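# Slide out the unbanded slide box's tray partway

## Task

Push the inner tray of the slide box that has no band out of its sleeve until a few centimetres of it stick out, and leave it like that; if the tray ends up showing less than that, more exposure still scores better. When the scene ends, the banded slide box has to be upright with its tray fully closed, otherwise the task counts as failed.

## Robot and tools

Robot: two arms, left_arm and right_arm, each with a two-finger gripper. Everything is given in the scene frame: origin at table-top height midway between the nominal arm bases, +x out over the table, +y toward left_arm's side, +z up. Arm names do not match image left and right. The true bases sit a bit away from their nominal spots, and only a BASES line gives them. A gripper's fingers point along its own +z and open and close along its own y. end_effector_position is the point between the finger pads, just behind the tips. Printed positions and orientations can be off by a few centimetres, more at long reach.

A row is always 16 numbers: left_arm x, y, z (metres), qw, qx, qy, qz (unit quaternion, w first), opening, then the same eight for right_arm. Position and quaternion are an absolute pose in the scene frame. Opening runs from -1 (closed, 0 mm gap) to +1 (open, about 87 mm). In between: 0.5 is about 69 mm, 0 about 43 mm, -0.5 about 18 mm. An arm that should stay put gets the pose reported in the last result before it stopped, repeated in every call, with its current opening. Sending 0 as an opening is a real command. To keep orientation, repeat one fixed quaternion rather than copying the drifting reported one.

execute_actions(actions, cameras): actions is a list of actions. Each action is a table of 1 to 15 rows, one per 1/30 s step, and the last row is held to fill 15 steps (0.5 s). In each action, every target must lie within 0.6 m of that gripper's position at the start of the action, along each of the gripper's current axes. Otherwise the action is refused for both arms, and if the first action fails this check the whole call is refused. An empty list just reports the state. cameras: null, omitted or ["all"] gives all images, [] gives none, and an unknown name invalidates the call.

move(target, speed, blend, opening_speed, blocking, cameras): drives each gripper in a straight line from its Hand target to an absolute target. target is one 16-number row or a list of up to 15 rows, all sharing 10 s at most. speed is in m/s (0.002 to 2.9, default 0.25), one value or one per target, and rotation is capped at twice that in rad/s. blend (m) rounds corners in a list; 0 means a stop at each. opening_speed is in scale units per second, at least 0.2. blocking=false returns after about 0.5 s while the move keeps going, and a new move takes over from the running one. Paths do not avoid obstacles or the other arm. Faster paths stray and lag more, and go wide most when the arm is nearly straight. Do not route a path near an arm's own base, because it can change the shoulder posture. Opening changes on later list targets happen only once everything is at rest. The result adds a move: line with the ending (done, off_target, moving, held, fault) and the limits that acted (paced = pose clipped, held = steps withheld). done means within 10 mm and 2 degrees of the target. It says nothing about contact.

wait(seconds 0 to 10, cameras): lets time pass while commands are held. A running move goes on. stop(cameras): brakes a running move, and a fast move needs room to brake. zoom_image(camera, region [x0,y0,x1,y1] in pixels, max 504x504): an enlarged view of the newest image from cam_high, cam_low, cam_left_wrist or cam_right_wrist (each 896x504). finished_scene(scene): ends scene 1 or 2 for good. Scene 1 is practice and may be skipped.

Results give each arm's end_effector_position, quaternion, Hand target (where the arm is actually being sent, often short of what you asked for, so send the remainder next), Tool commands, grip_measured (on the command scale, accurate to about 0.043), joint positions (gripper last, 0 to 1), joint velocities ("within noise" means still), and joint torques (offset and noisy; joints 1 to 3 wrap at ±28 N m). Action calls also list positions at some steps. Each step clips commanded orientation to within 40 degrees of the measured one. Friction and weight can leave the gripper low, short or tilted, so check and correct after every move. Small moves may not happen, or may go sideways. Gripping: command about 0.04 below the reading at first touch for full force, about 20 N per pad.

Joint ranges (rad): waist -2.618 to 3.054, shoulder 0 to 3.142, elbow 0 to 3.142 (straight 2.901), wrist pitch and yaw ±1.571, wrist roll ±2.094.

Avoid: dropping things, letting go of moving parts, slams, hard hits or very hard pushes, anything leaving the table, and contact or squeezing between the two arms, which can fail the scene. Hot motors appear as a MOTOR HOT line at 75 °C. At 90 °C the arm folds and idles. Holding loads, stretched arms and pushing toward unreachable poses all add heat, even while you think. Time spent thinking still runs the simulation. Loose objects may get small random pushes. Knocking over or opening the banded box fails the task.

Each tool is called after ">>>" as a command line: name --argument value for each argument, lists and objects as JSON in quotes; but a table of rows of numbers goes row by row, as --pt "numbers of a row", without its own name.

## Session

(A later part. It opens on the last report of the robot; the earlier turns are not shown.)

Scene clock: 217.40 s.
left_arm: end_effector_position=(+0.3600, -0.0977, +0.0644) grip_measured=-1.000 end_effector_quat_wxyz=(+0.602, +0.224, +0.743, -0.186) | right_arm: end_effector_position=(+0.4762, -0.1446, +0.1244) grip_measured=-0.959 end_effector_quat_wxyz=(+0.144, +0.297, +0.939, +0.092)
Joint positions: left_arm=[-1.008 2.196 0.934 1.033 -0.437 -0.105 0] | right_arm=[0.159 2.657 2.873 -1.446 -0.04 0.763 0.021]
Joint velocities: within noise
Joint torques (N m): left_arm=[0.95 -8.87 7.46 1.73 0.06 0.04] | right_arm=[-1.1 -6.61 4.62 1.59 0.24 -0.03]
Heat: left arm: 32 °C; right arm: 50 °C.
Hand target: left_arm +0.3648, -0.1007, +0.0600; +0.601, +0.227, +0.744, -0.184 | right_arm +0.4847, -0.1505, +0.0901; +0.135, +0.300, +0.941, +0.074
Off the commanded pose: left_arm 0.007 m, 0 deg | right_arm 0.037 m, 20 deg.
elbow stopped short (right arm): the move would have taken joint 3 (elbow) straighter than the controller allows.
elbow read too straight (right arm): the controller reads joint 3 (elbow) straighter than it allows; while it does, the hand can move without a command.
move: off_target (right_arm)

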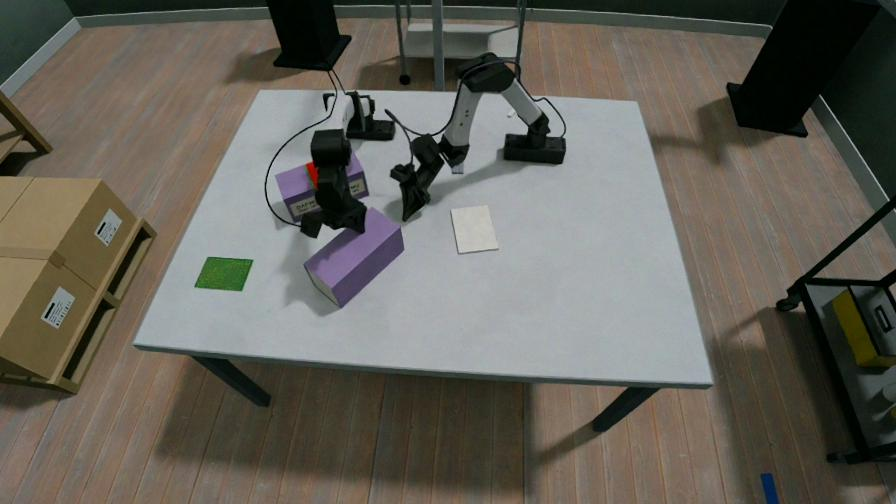

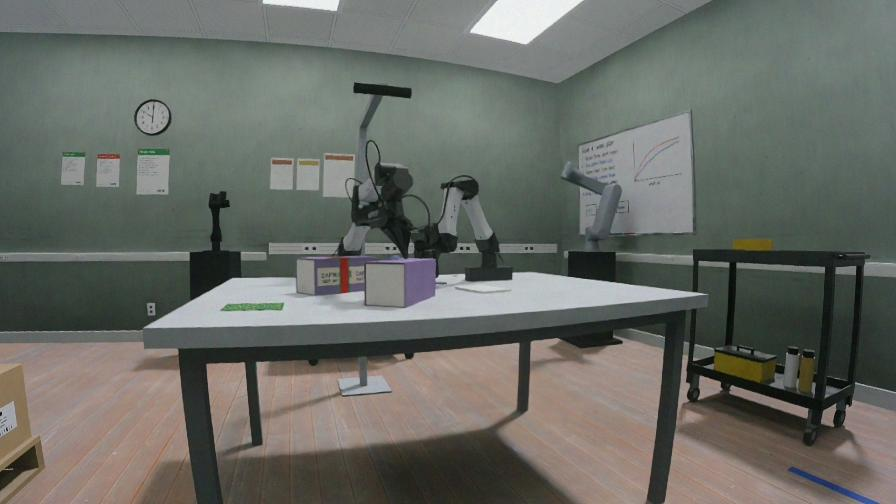

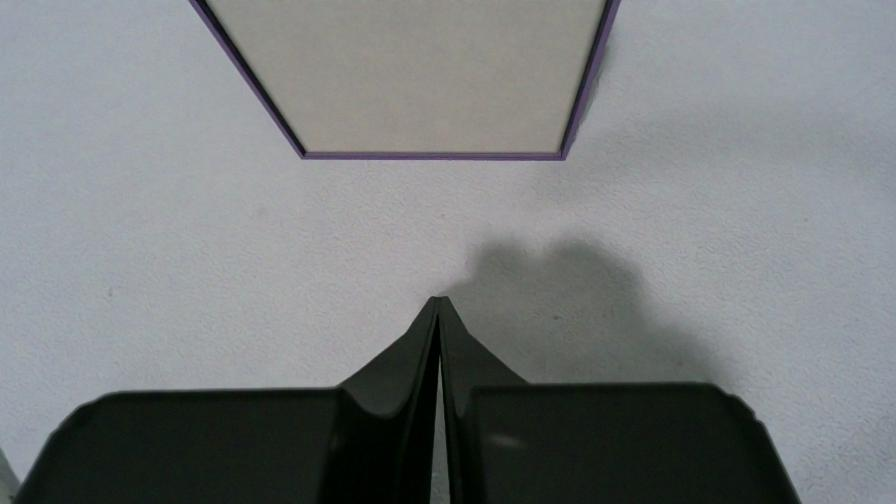

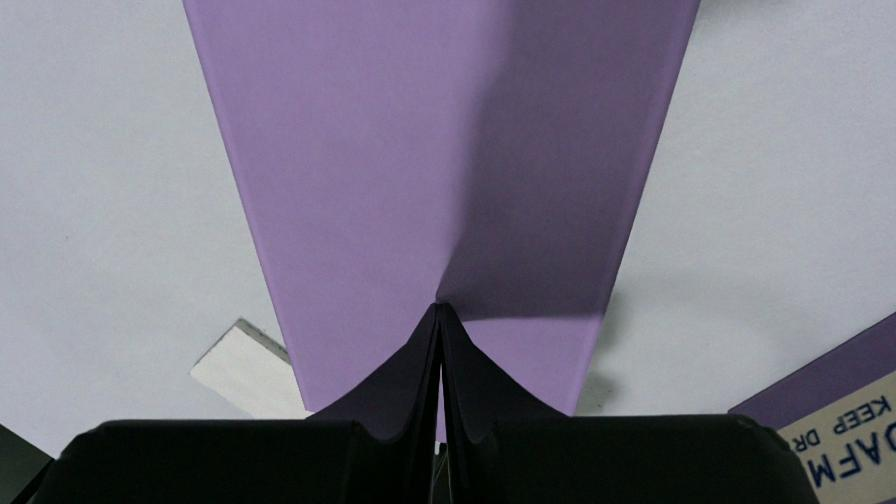

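>>> move --target '[0.406,-0.129,0.06,0.601,0.227,0.743,-0.184,-1,0.488,-0.15,0.09,0.0,0.284,0.959,0,-1]' --speed 0.1

Scene clock: 233.00 s.
left_arm: end_effector_position=(+0.4007, -0.1260, +0.0652) grip_measured=-1.000 end_effector_quat_wxyz=(+0.602, +0.224, +0.743, -0.186) | right_arm: end_effector_position=(+0.4762, -0.1447, +0.1244) grip_measured=-0.959 end_effector_quat_wxyz=(+0.143, +0.297, +0.940, +0.092)
Joint positions: left_arm=[-0.959 2.297 1.154 0.919 -0.39 -0.093 0] | right_arm=[0.159 2.657 2.873 -1.446 -0.041 0.762 0.021]
Joint velocities: within noise
Joint torques (N m): left_arm=[0.64 -10.28 8.53 1.72 0.06 -0.03] | right_arm=[-1.07 -6.61 4.63 1.59 0.22 -0.03]
Heat: left arm: 32 °C; right arm: 43 °C.
Hand target: left_arm +0.4059, -0.1286, +0.0601; +0.602, +0.227, +0.743, -0.184 | right_arm +0.4847, -0.1505, +0.0901; +0.135, +0.300, +0.941, +0.074
Off the commanded pose: left_arm 0.008 m, 0 deg | right_arm 0.037 m, 20 deg.
elbow stopped short (right arm): the move would have taken joint 3 (elbow) straighter than the controller allows.
elbow read too straight (right arm): the controller reads joint 3 (elbow) straighter than it allows; while it does, the hand can move without a command.
move: off_target (right_arm)

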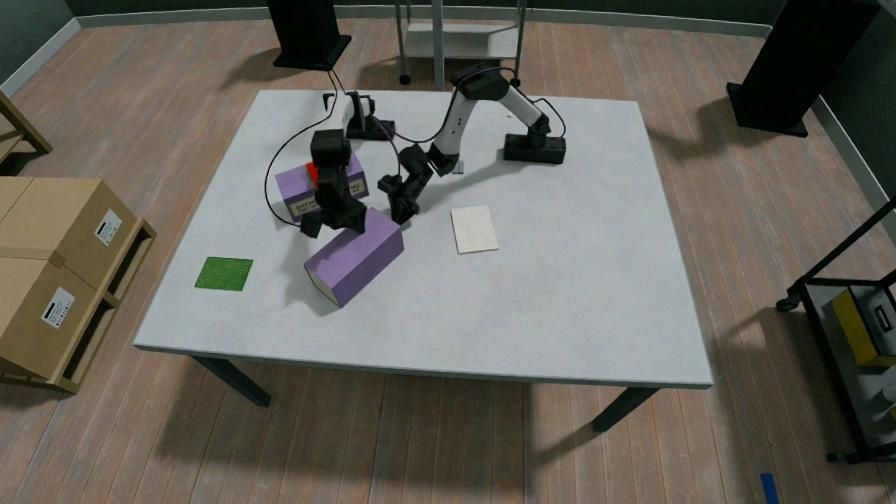

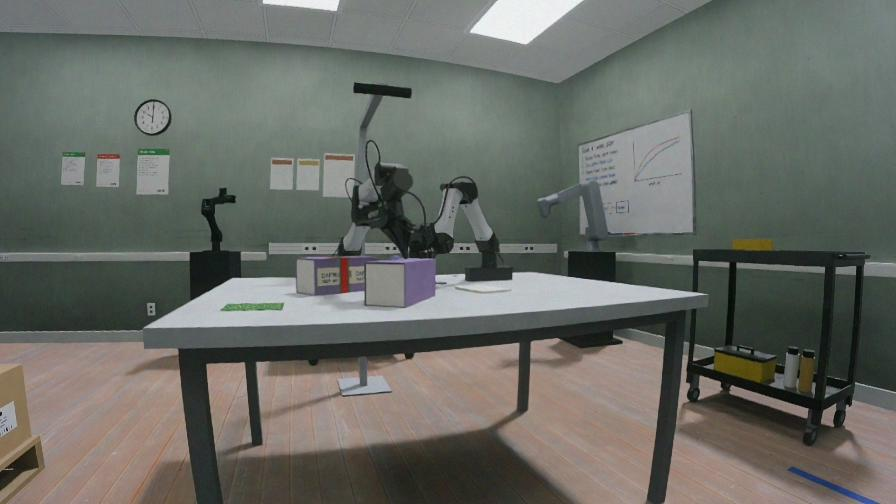

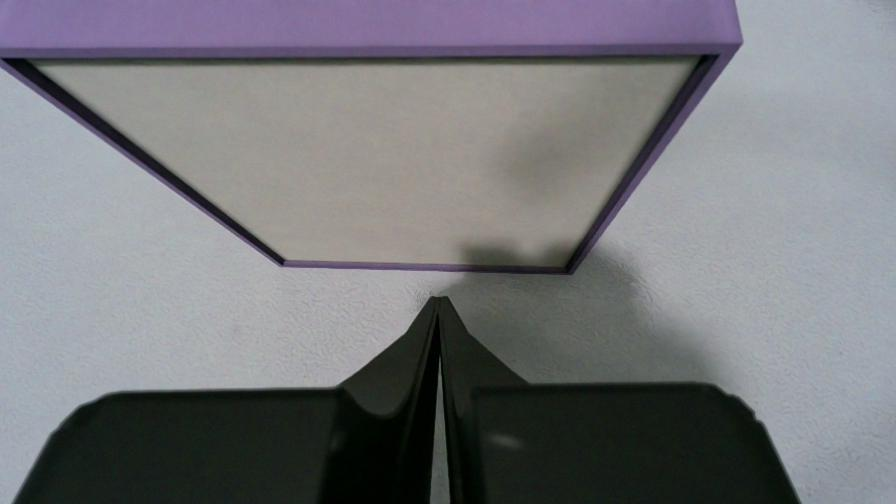

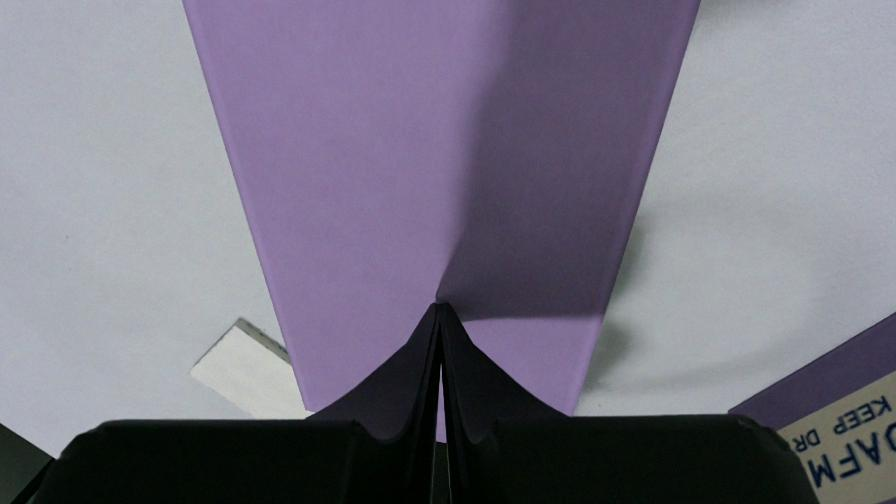

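>>> move --target '[0.443,-0.145,0.06,0.601,0.227,0.743,-0.184,-1,0.488,-0.15,0.09,0.0,0.284,0.959,0,-1]' --speed 0.08 --cameras '["cam_high","cam_left_wrist"]'

Scene clock: 246.20 s.
left_arm: end_effector_position=(+0.4343, -0.1383, +0.0586) grip_measured=-1.000 end_effector_quat_wxyz=(+0.595, +0.228, +0.750, -0.176) | right_arm: end_effector_position=(+0.4933, -0.1463, +0.1251) grip_measured=-0.959 end_effector_quat_wxyz=(+0.172, +0.298, +0.933, +0.103)
Joint positions: left_arm=[-0.915 2.379 1.323 0.808 -0.353 -0.079 0] | right_arm=[0.153 2.663 2.873 -1.378 -0.037 0.762 0.021]
Joint velocities: within noise
Joint torques (N m): left_arm=[1.09 -10.95 9.84 1.95 0.19 0.03] | right_arm=[-0.47 -7.31 4.71 0.98 0.22 -0.04]
Heat: left arm: 32 °C; right arm: 40 °C.
Hand target: left_arm +0.4425, -0.1443, +0.0603; +0.602, +0.227, +0.743, -0.184 | right_arm +0.4863, -0.1501, +0.0907; +0.139, +0.299, +0.941, +0.075
Off the commanded pose: left_arm 0.011 m, 1 deg | right_arm 0.036 m, 23 deg.
elbow stopped short (right arm): the move would have taken joint 3 (elbow) straighter than the controller allows.
elbow read too straight (right arm): the controller reads joint 3 (elbow) straighter than it allows; while it does, the hand can move without a command.
move: off_target (left_arm, right_arm)
Images, in order (width x height): cam_high 896x504, cam_left_wrist 896x504.

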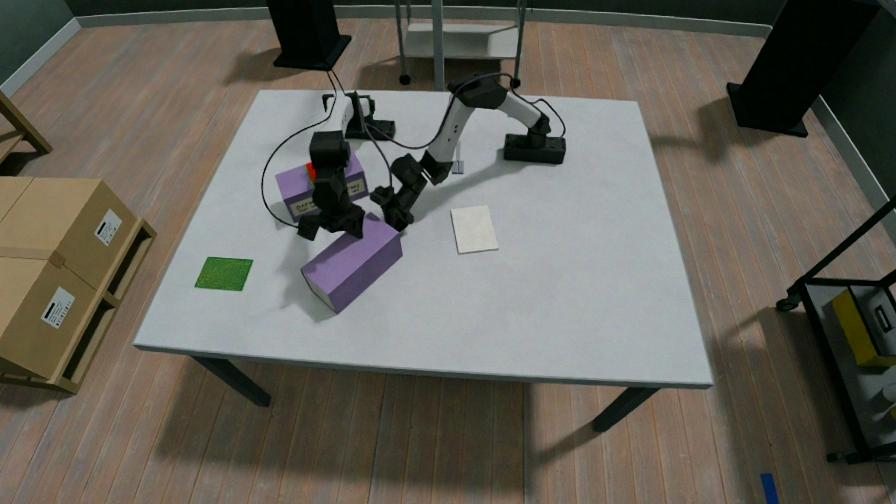

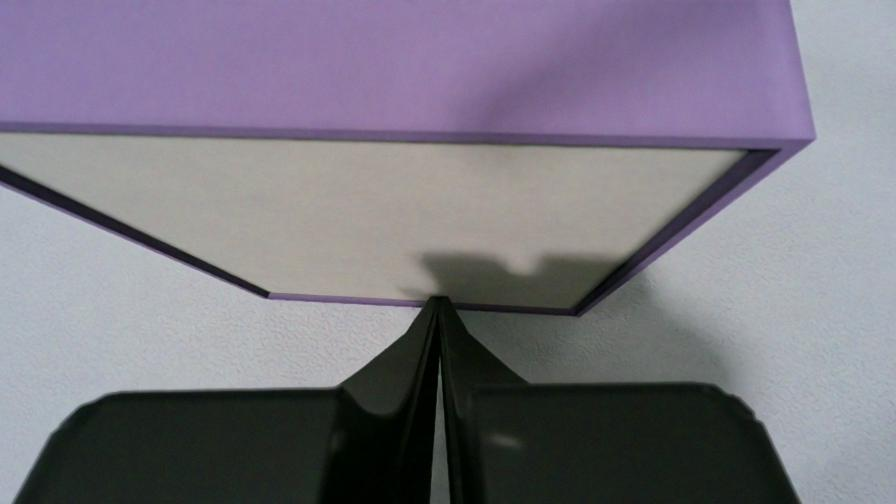

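>>> zoom_image --camera "cam_high" --region '[280, 110, 460, 330]'

>>> execute_actions --actions '[]'

>>> zoom_image --camera "cam_low" --region '[330, 150, 510, 320]'

Scaled by 2.291 from the camera's 896x504 image, which has a finer 1280x720 frame.

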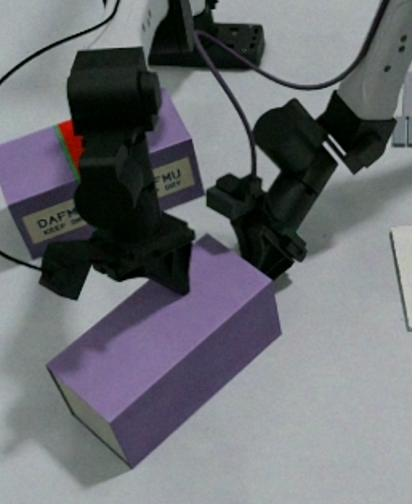

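Scene clock: 262.43 s.
left_arm: end_effector_position=(+0.4342, -0.1383, +0.0584) grip_measured=-1.000 end_effector_quat_wxyz=(+0.595, +0.229, +0.750, -0.176) | right_arm: end_effector_position=(+0.4933, -0.1464, +0.1251) grip_measured=-0.959 end_effector_quat_wxyz=(+0.172, +0.298, +0.933, +0.103)
Joint positions: left_arm=[-0.915 2.379 1.323 0.807 -0.352 -0.078 0] | right_arm=[0.153 2.663 2.873 -1.378 -0.037 0.762 0.021]
Joint velocities: within noise
Joint torques (N m): left_arm=[0.81 -10.86 9.8 1.92 0.13 -0.03] | right_arm=[-0.47 -7.31 4.71 0.97 0.21 -0.04]
Heat: left arm: 33 °C; right arm: 39 °C.
Hand target: left_arm +0.4424, -0.1443, +0.0601; +0.601, +0.227, +0.744, -0.184 | right_arm +0.4863, -0.1502, +0.0907; +0.139, +0.299, +0.941, +0.074
Tool commands: left_gripper/opening=-1.0 right_gripper/opening=-1.0
Off the commanded pose: left_arm 0.011 m, 1 deg | right_arm 0.036 m, 23 deg.
elbow read too straight (right arm): the controller reads joint 3 (elbow) straighter than it allows; while it does, the hand can move without a command.

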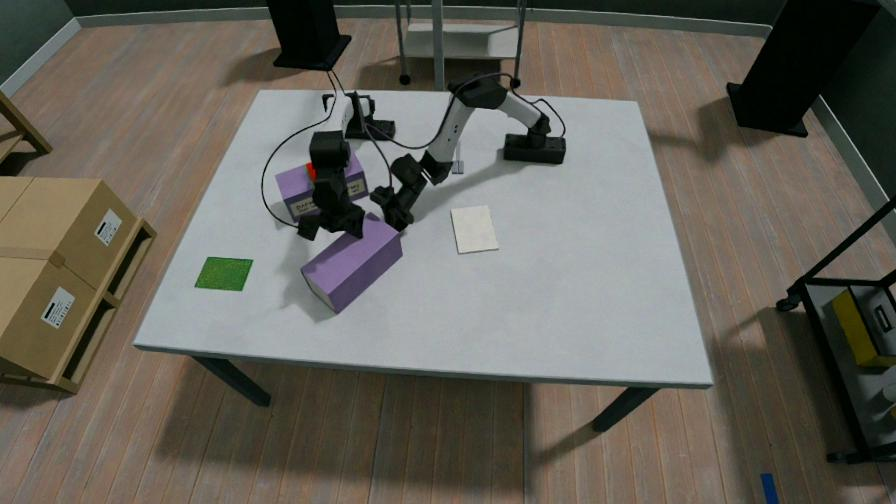

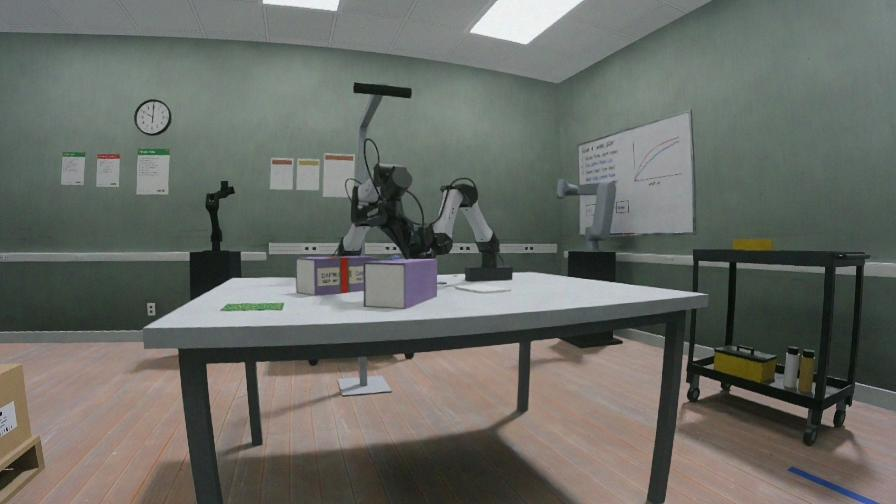

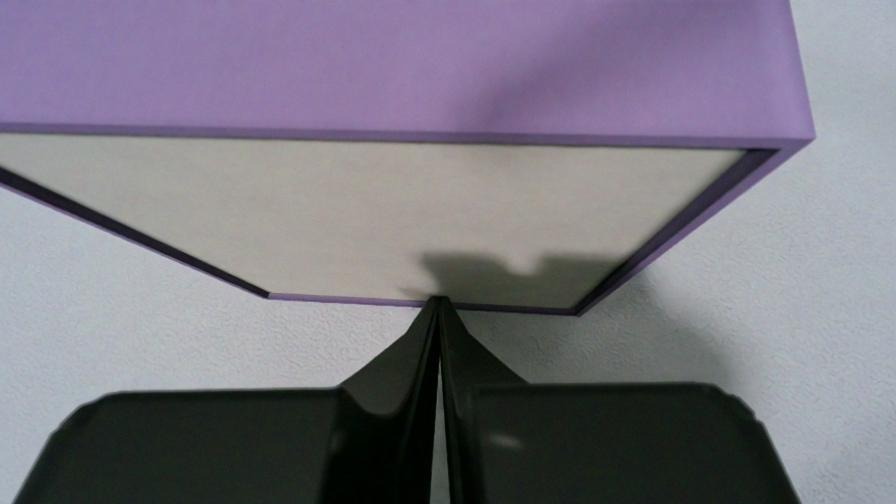

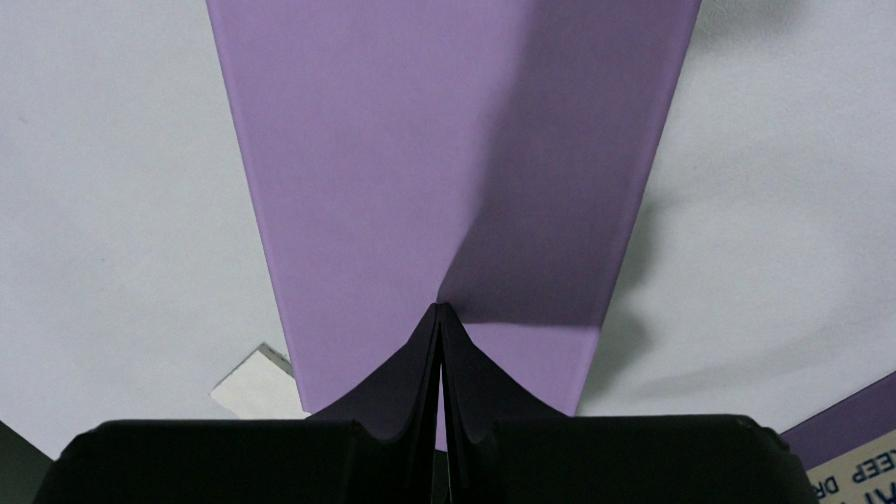

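Scaled by 2.800 from the camera's 896x504 image, which has a finer 1280x720 frame.

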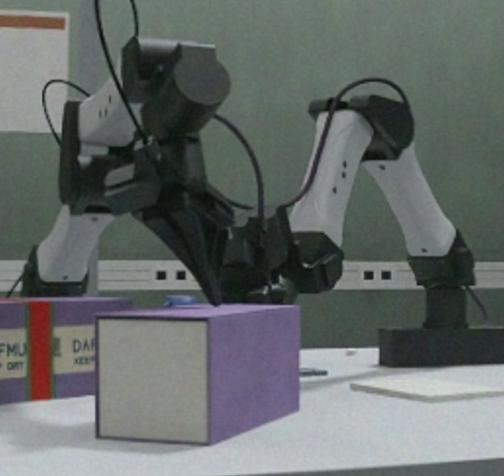

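>>> move --target '[0.455,-0.15,0.065,0.601,0.227,0.743,-0.184,-1,0.488,-0.15,0.07,0.0,0.284,0.959,0,-1]' --speed 0.05

Scene clock: 291.63 s.
left_arm: end_effector_position=(+0.4452, -0.1403, +0.0591) grip_measured=-1.000 end_effector_quat_wxyz=(+0.590, +0.231, +0.755, -0.170) | right_arm: end_effector_position=(+0.5029, -0.1478, +0.1243) grip_measured=-0.959 end_effector_quat_wxyz=(+0.187, +0.299, +0.930, +0.107)
Joint positions: left_arm=[-0.9 2.394 1.379 0.751 -0.343 -0.075 0] | right_arm=[0.15 2.67 2.873 -1.339 -0.032 0.762 0.021]
Joint velocities: within noise
Joint torques (N m): left_arm=[0.91 -11.33 10.48 2.05 0.23 -0.04] | right_arm=[-0.17 -5.81 3.32 0.76 0.18 -0.11]
Heat: left arm: 33 °C; right arm: 39 °C.
Hand target: left_arm +0.4542, -0.1490, +0.0655; +0.601, +0.227, +0.743, -0.184 | right_arm +0.4857, -0.1504, +0.0725; +0.127, +0.297, +0.944, +0.067
Off the commanded pose: left_arm 0.015 m, 2 deg | right_arm 0.056 m, 25 deg.
elbow read too straight (right arm): the controller reads joint 3 (elbow) straighter than it allows; while it does, the hand can move without a command.
move: off_target (left_arm, right_arm)

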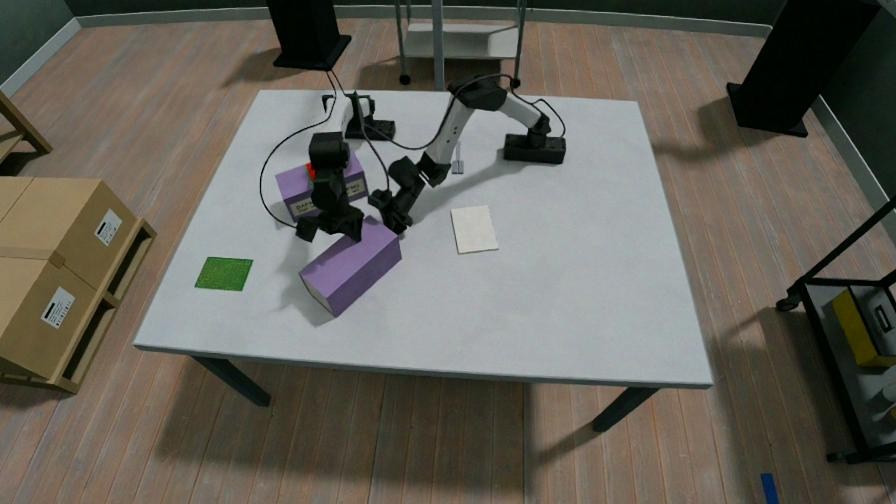

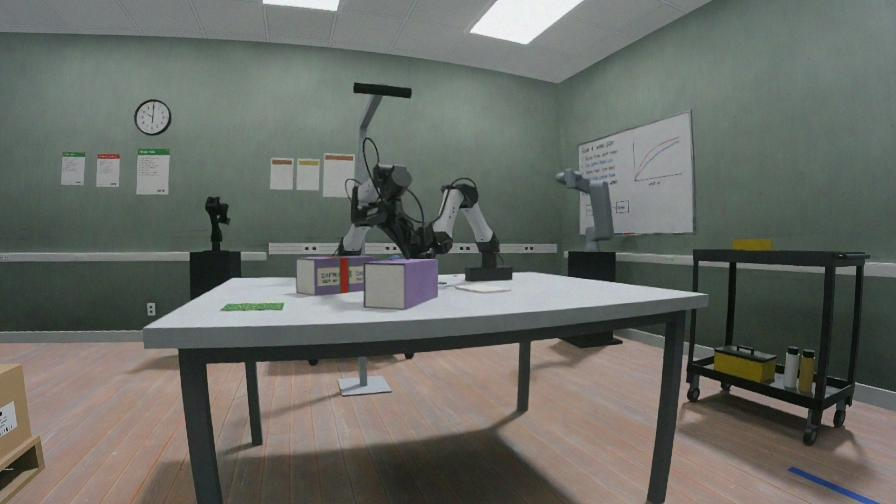

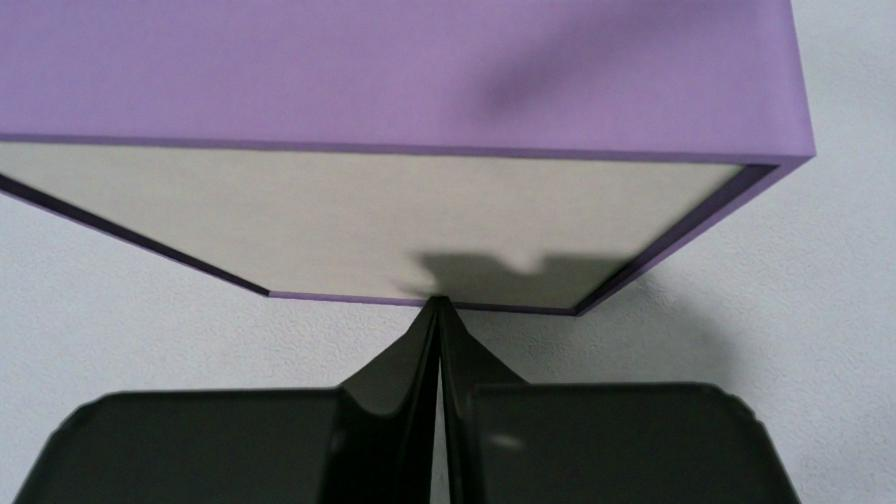

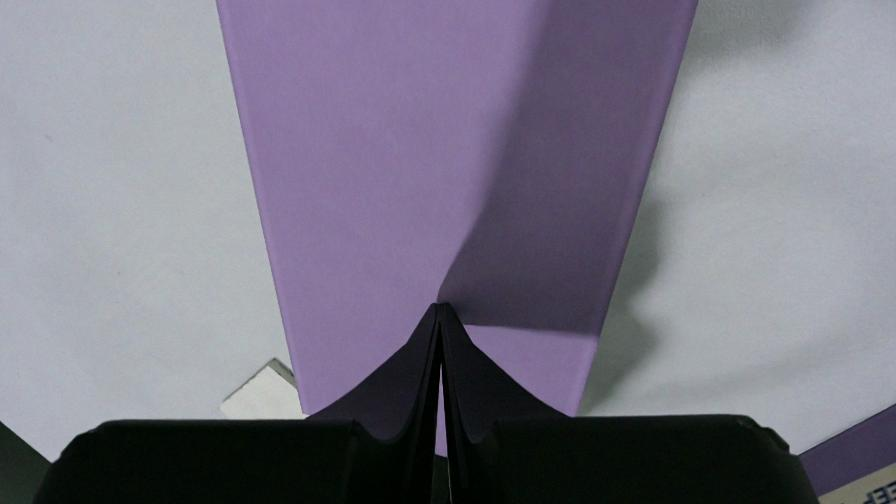

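>>> move --pt "0.425 -0.13 0.065 0.601 0.227 0.743 -0.184 -1 0.488 -0.15 0.07 0.0 0.284 0.959 0 -1" --pt "0.425 -0.13 0.105 0.601 0.227 0.743 -0.184 -1 0.488 -0.15 0.07 0.0 0.284 0.959 0 -1" --speed 0.1

>>> zoom_image --camera "cam_low" --region '[330, 150, 510, 320]'

Scene clock: 306.50 s.
left_arm: end_effector_position=(+0.4273, -0.1265, +0.0815) grip_measured=-1.000 end_effector_quat_wxyz=(+0.590, +0.235, +0.753, -0.174) | right_arm: end_effector_position=(+0.5031, -0.1478, +0.1243) grip_measured=-0.959 end_effector_quat_wxyz=(+0.188, +0.299, +0.930, +0.107)
Joint positions: left_arm=[-0.91 2.275 1.26 0.755 -0.341 -0.074 0] | right_arm=[0.15 2.67 2.873 -1.339 -0.031 0.762 0.021]
Joint velocities: within noise
Joint torques (N m): left_arm=[-1.09 -17.4 6.24 1.71 -0.06 -0.08] | right_arm=[-0.16 -5.81 3.28 0.75 0.18 -0.1]
Heat: left arm: 35 °C; right arm: 38 °C.
Hand target: left_arm +0.4253, -0.1301, +0.1044; +0.601, +0.227, +0.744, -0.184 | right_arm +0.4857, -0.1505, +0.0726; +0.127, +0.297, +0.944, +0.067
Off the commanded pose: left_arm 0.024 m, 2 deg | right_arm 0.056 m, 25 deg.
elbow read too straight (right arm): the controller reads joint 3 (elbow) straighter than it allows; while it does, the hand can move without a command.
move: off_target (left_arm, right_arm)

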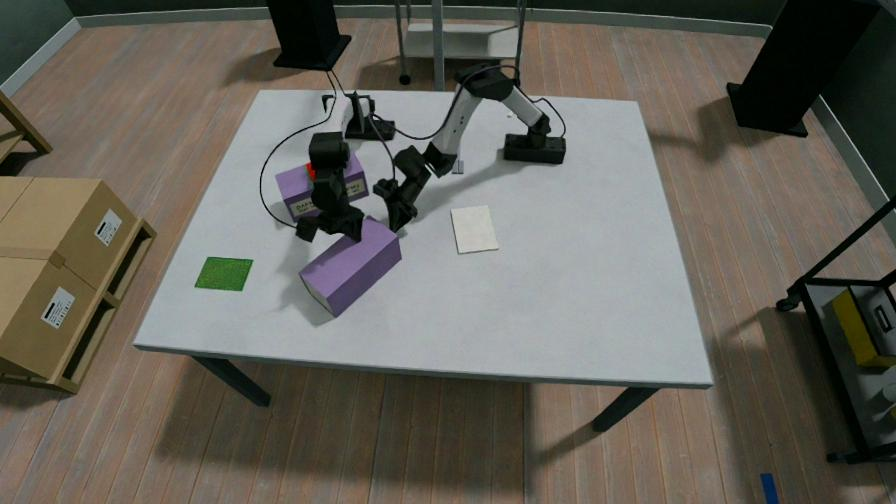

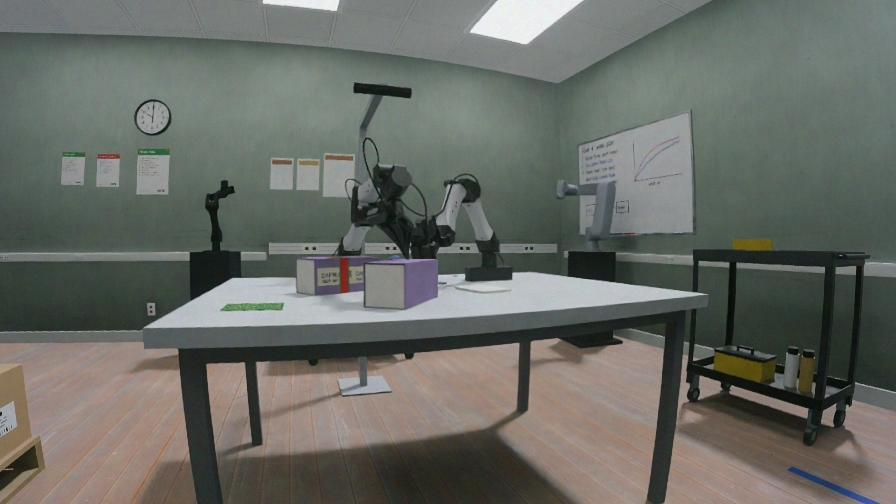

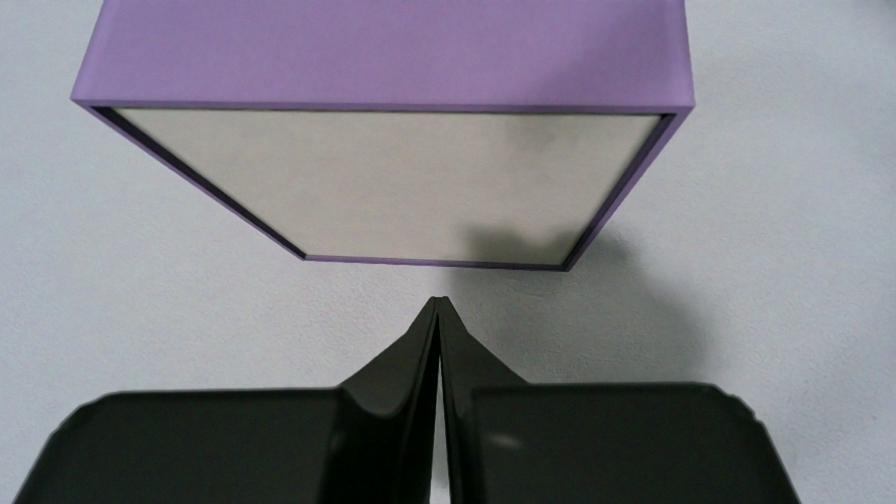

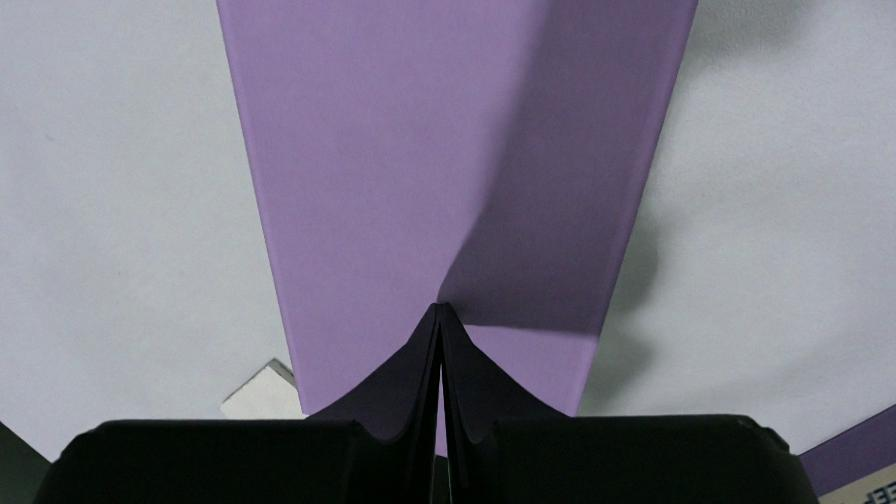

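Scaled by 2.800 from the camera's 896x504 image, which has a finer 1280x720 frame.

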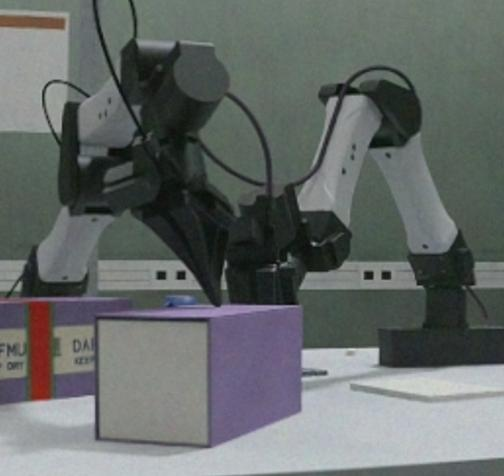

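>>> move --target '[0.43,-0.133,0.135,0.601,0.227,0.743,-0.184,-1,0.488,-0.15,0.07,0.0,0.284,0.959,0,-1]' --speed 0.1 --cameras '["cam_high","cam_left_wrist"]'

>>> zoom_image --camera "cam_high" --region '[280, 110, 460, 330]'

Scene clock: 320.97 s.
left_arm: end_effector_position=(+0.4252, -0.1236, +0.0942) grip_measured=-1.000 end_effector_quat_wxyz=(+0.578, +0.242, +0.762, -0.165) | right_arm: end_effector_position=(+0.5031, -0.1478, +0.1243) grip_measured=-0.959 end_effector_quat_wxyz=(+0.188, +0.299, +0.930, +0.107)
Joint positions: left_arm=[-0.91 2.222 1.274 0.65 -0.341 -0.074 0] | right_arm=[0.15 2.67 2.873 -1.339 -0.031 0.762 0.021]
Joint velocities: within noise
Joint torques (N m): left_arm=[-0.49 -17.94 9.28 1.79 -0.02 -0.04] | right_arm=[-0.16 -5.79 3.26 0.75 0.18 -0.1]
Heat: left arm: 36 °C; right arm: 37 °C.
Hand target: left_arm +0.4295, -0.1322, +0.1347; +0.601, +0.227, +0.743, -0.184 | right_arm +0.4857, -0.1505, +0.0726; +0.127, +0.297, +0.944, +0.067
Off the commanded pose: left_arm 0.042 m, 4 deg | right_arm 0.056 m, 25 deg.
elbow read too straight (right arm): the controller reads joint 3 (elbow) straighter than it allows; while it does, the hand can move without a command.
move: off_target (left_arm, right_arm)
Images, in order (width x height): cam_high 896x504, cam_left_wrist 896x504.

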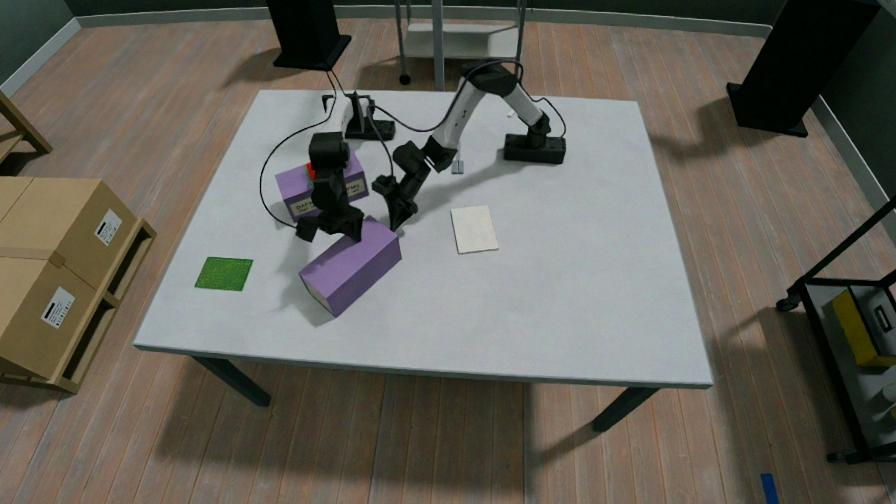

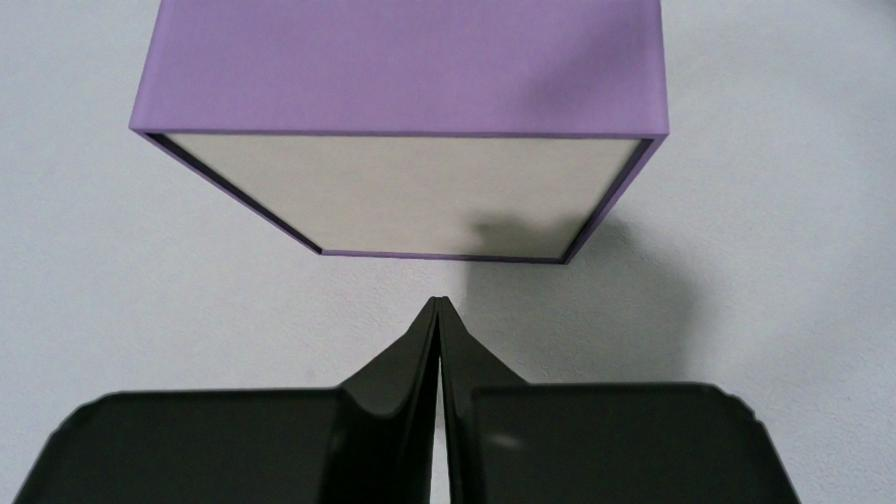

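Scaled by 2.291 from the camera's 896x504 image, which has a finer 1280x720 frame.

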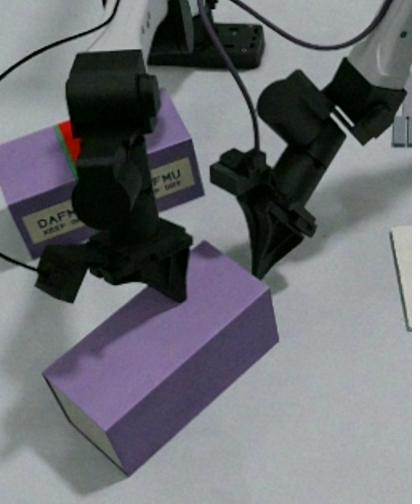

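>>> move --target '[0.476,-0.162,0.14,0.601,0.227,0.743,-0.184,-1,0.488,-0.15,0.07,0.0,0.284,0.959,0,-1]' --speed 0.06

>>> zoom_image --camera "cam_high" --region '[280, 110, 460, 330]'

Scene clock: 342.90 s.
left_arm: end_effector_position=(+0.4569, -0.1501, +0.1301) grip_measured=-1.000 end_effector_quat_wxyz=(+0.585, +0.235, +0.757, -0.170) | right_arm: end_effector_position=(+0.5198, -0.1535, +0.1267) grip_measured=-0.959 end_effector_quat_wxyz=(+0.221, +0.302, +0.921, +0.106)
Joint positions: left_arm=[-0.89 2.272 1.514 0.483 -0.325 -0.072 0] | right_arm=[0.145 2.675 2.873 -1.274 -0.001 0.762 0.021]
Joint velocities: within noise
Joint torques (N m): left_arm=[0.16 -14.09 7.28 1.84 0.04 -0.07] | right_arm=[-0.57 -12.27 4.81 1.36 0.01 0.02]
Heat: left arm: 36 °C; right arm: 37 °C.
Hand target: left_arm +0.4571, -0.1503, +0.1309; +0.586, +0.235, +0.756, -0.171 | right_arm +0.5181, -0.1528, +0.1253; +0.217, +0.301, +0.923, +0.105
Off the commanded pose: left_arm 0.025 m, 3 deg | right_arm 0.065 m, 29 deg.
elbow stopped short (right arm): the move would have taken joint 3 (elbow) straighter than the controller allows.
elbow read too straight (right arm): the controller reads joint 3 (elbow) straighter than it allows; while it does, the hand can move without a command.
move: held (left_arm, right_arm; a check stopped the path); limits=held
pose unreachable (left arm): on one or more control steps of this call, first in action 0 (counted from 0), this arm could not follow its commanded pose, so it was not sent that pose on those steps. It may still have moved: this result reports where it is.
cause: moving toward the commanded pose would bring a part of the arm too close to another arm (this arm's wrist camera and the right arm's wrist (the part past joint 4), along the way the arms are being sent, or toward where that arm still pushes).
pose unreachable (right arm): on one or more control steps of this call, first in action 0 (counted from 0), this arm could not follow its commanded pose, so it was not sent that pose on those steps. It may still have moved: this result reports where it is.
cause: moving toward the commanded pose would bring a part of the arm too close to another arm (this arm's wrist (the part past joint 4) and the left arm's wrist camera, along the way the arms are being sent, or toward where that arm still pushes).

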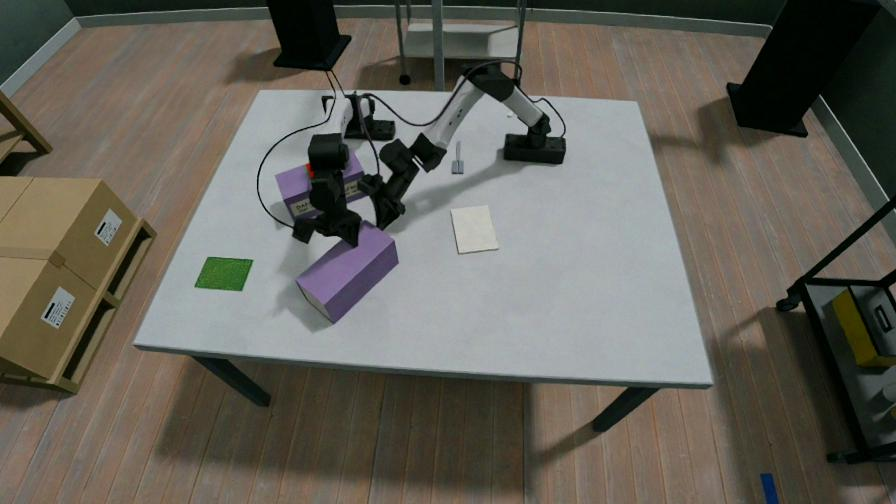

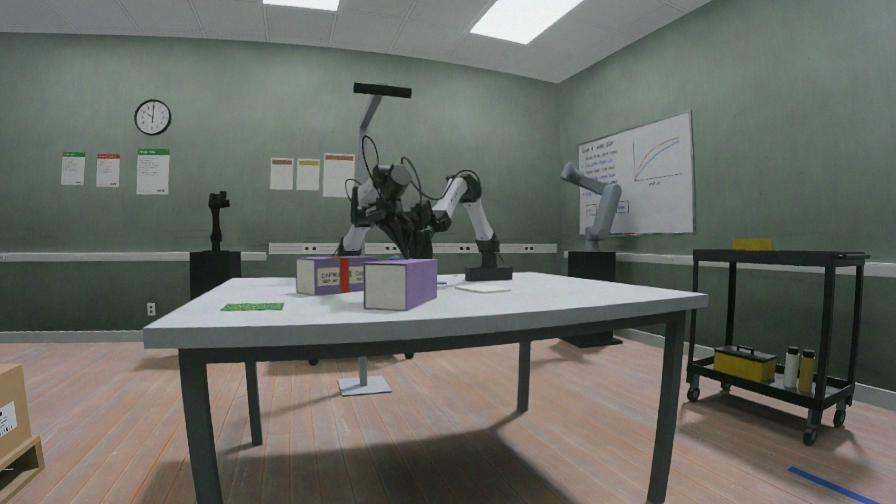

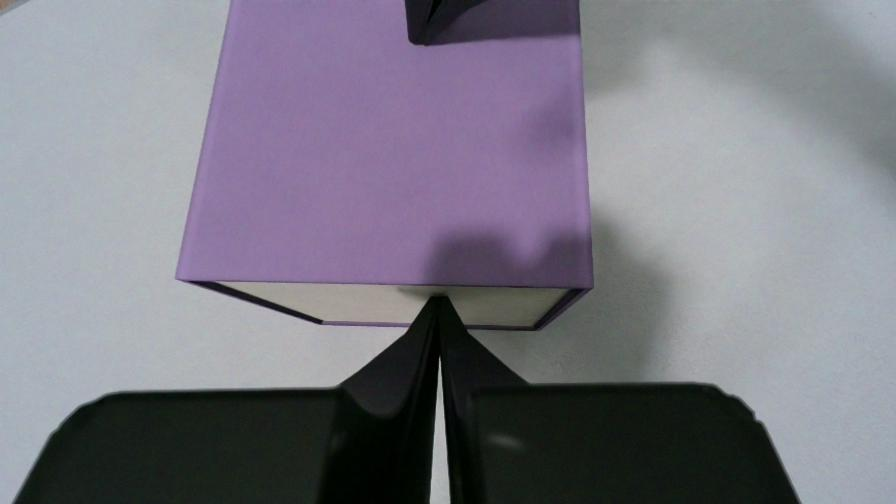

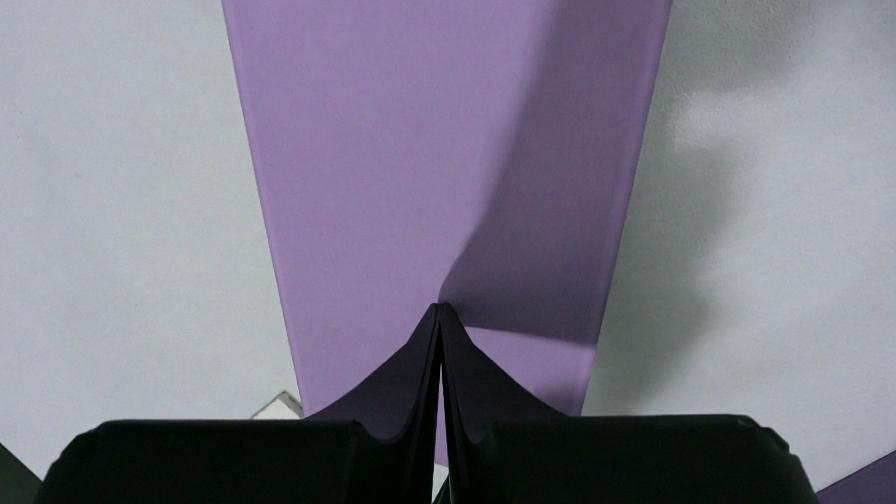

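Scaled by 2.291 from the camera's 896x504 image, which has a finer 1280x720 frame.

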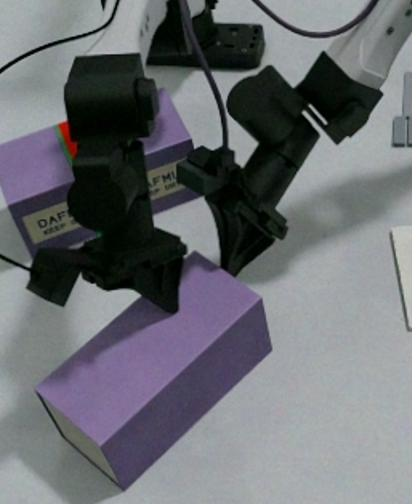

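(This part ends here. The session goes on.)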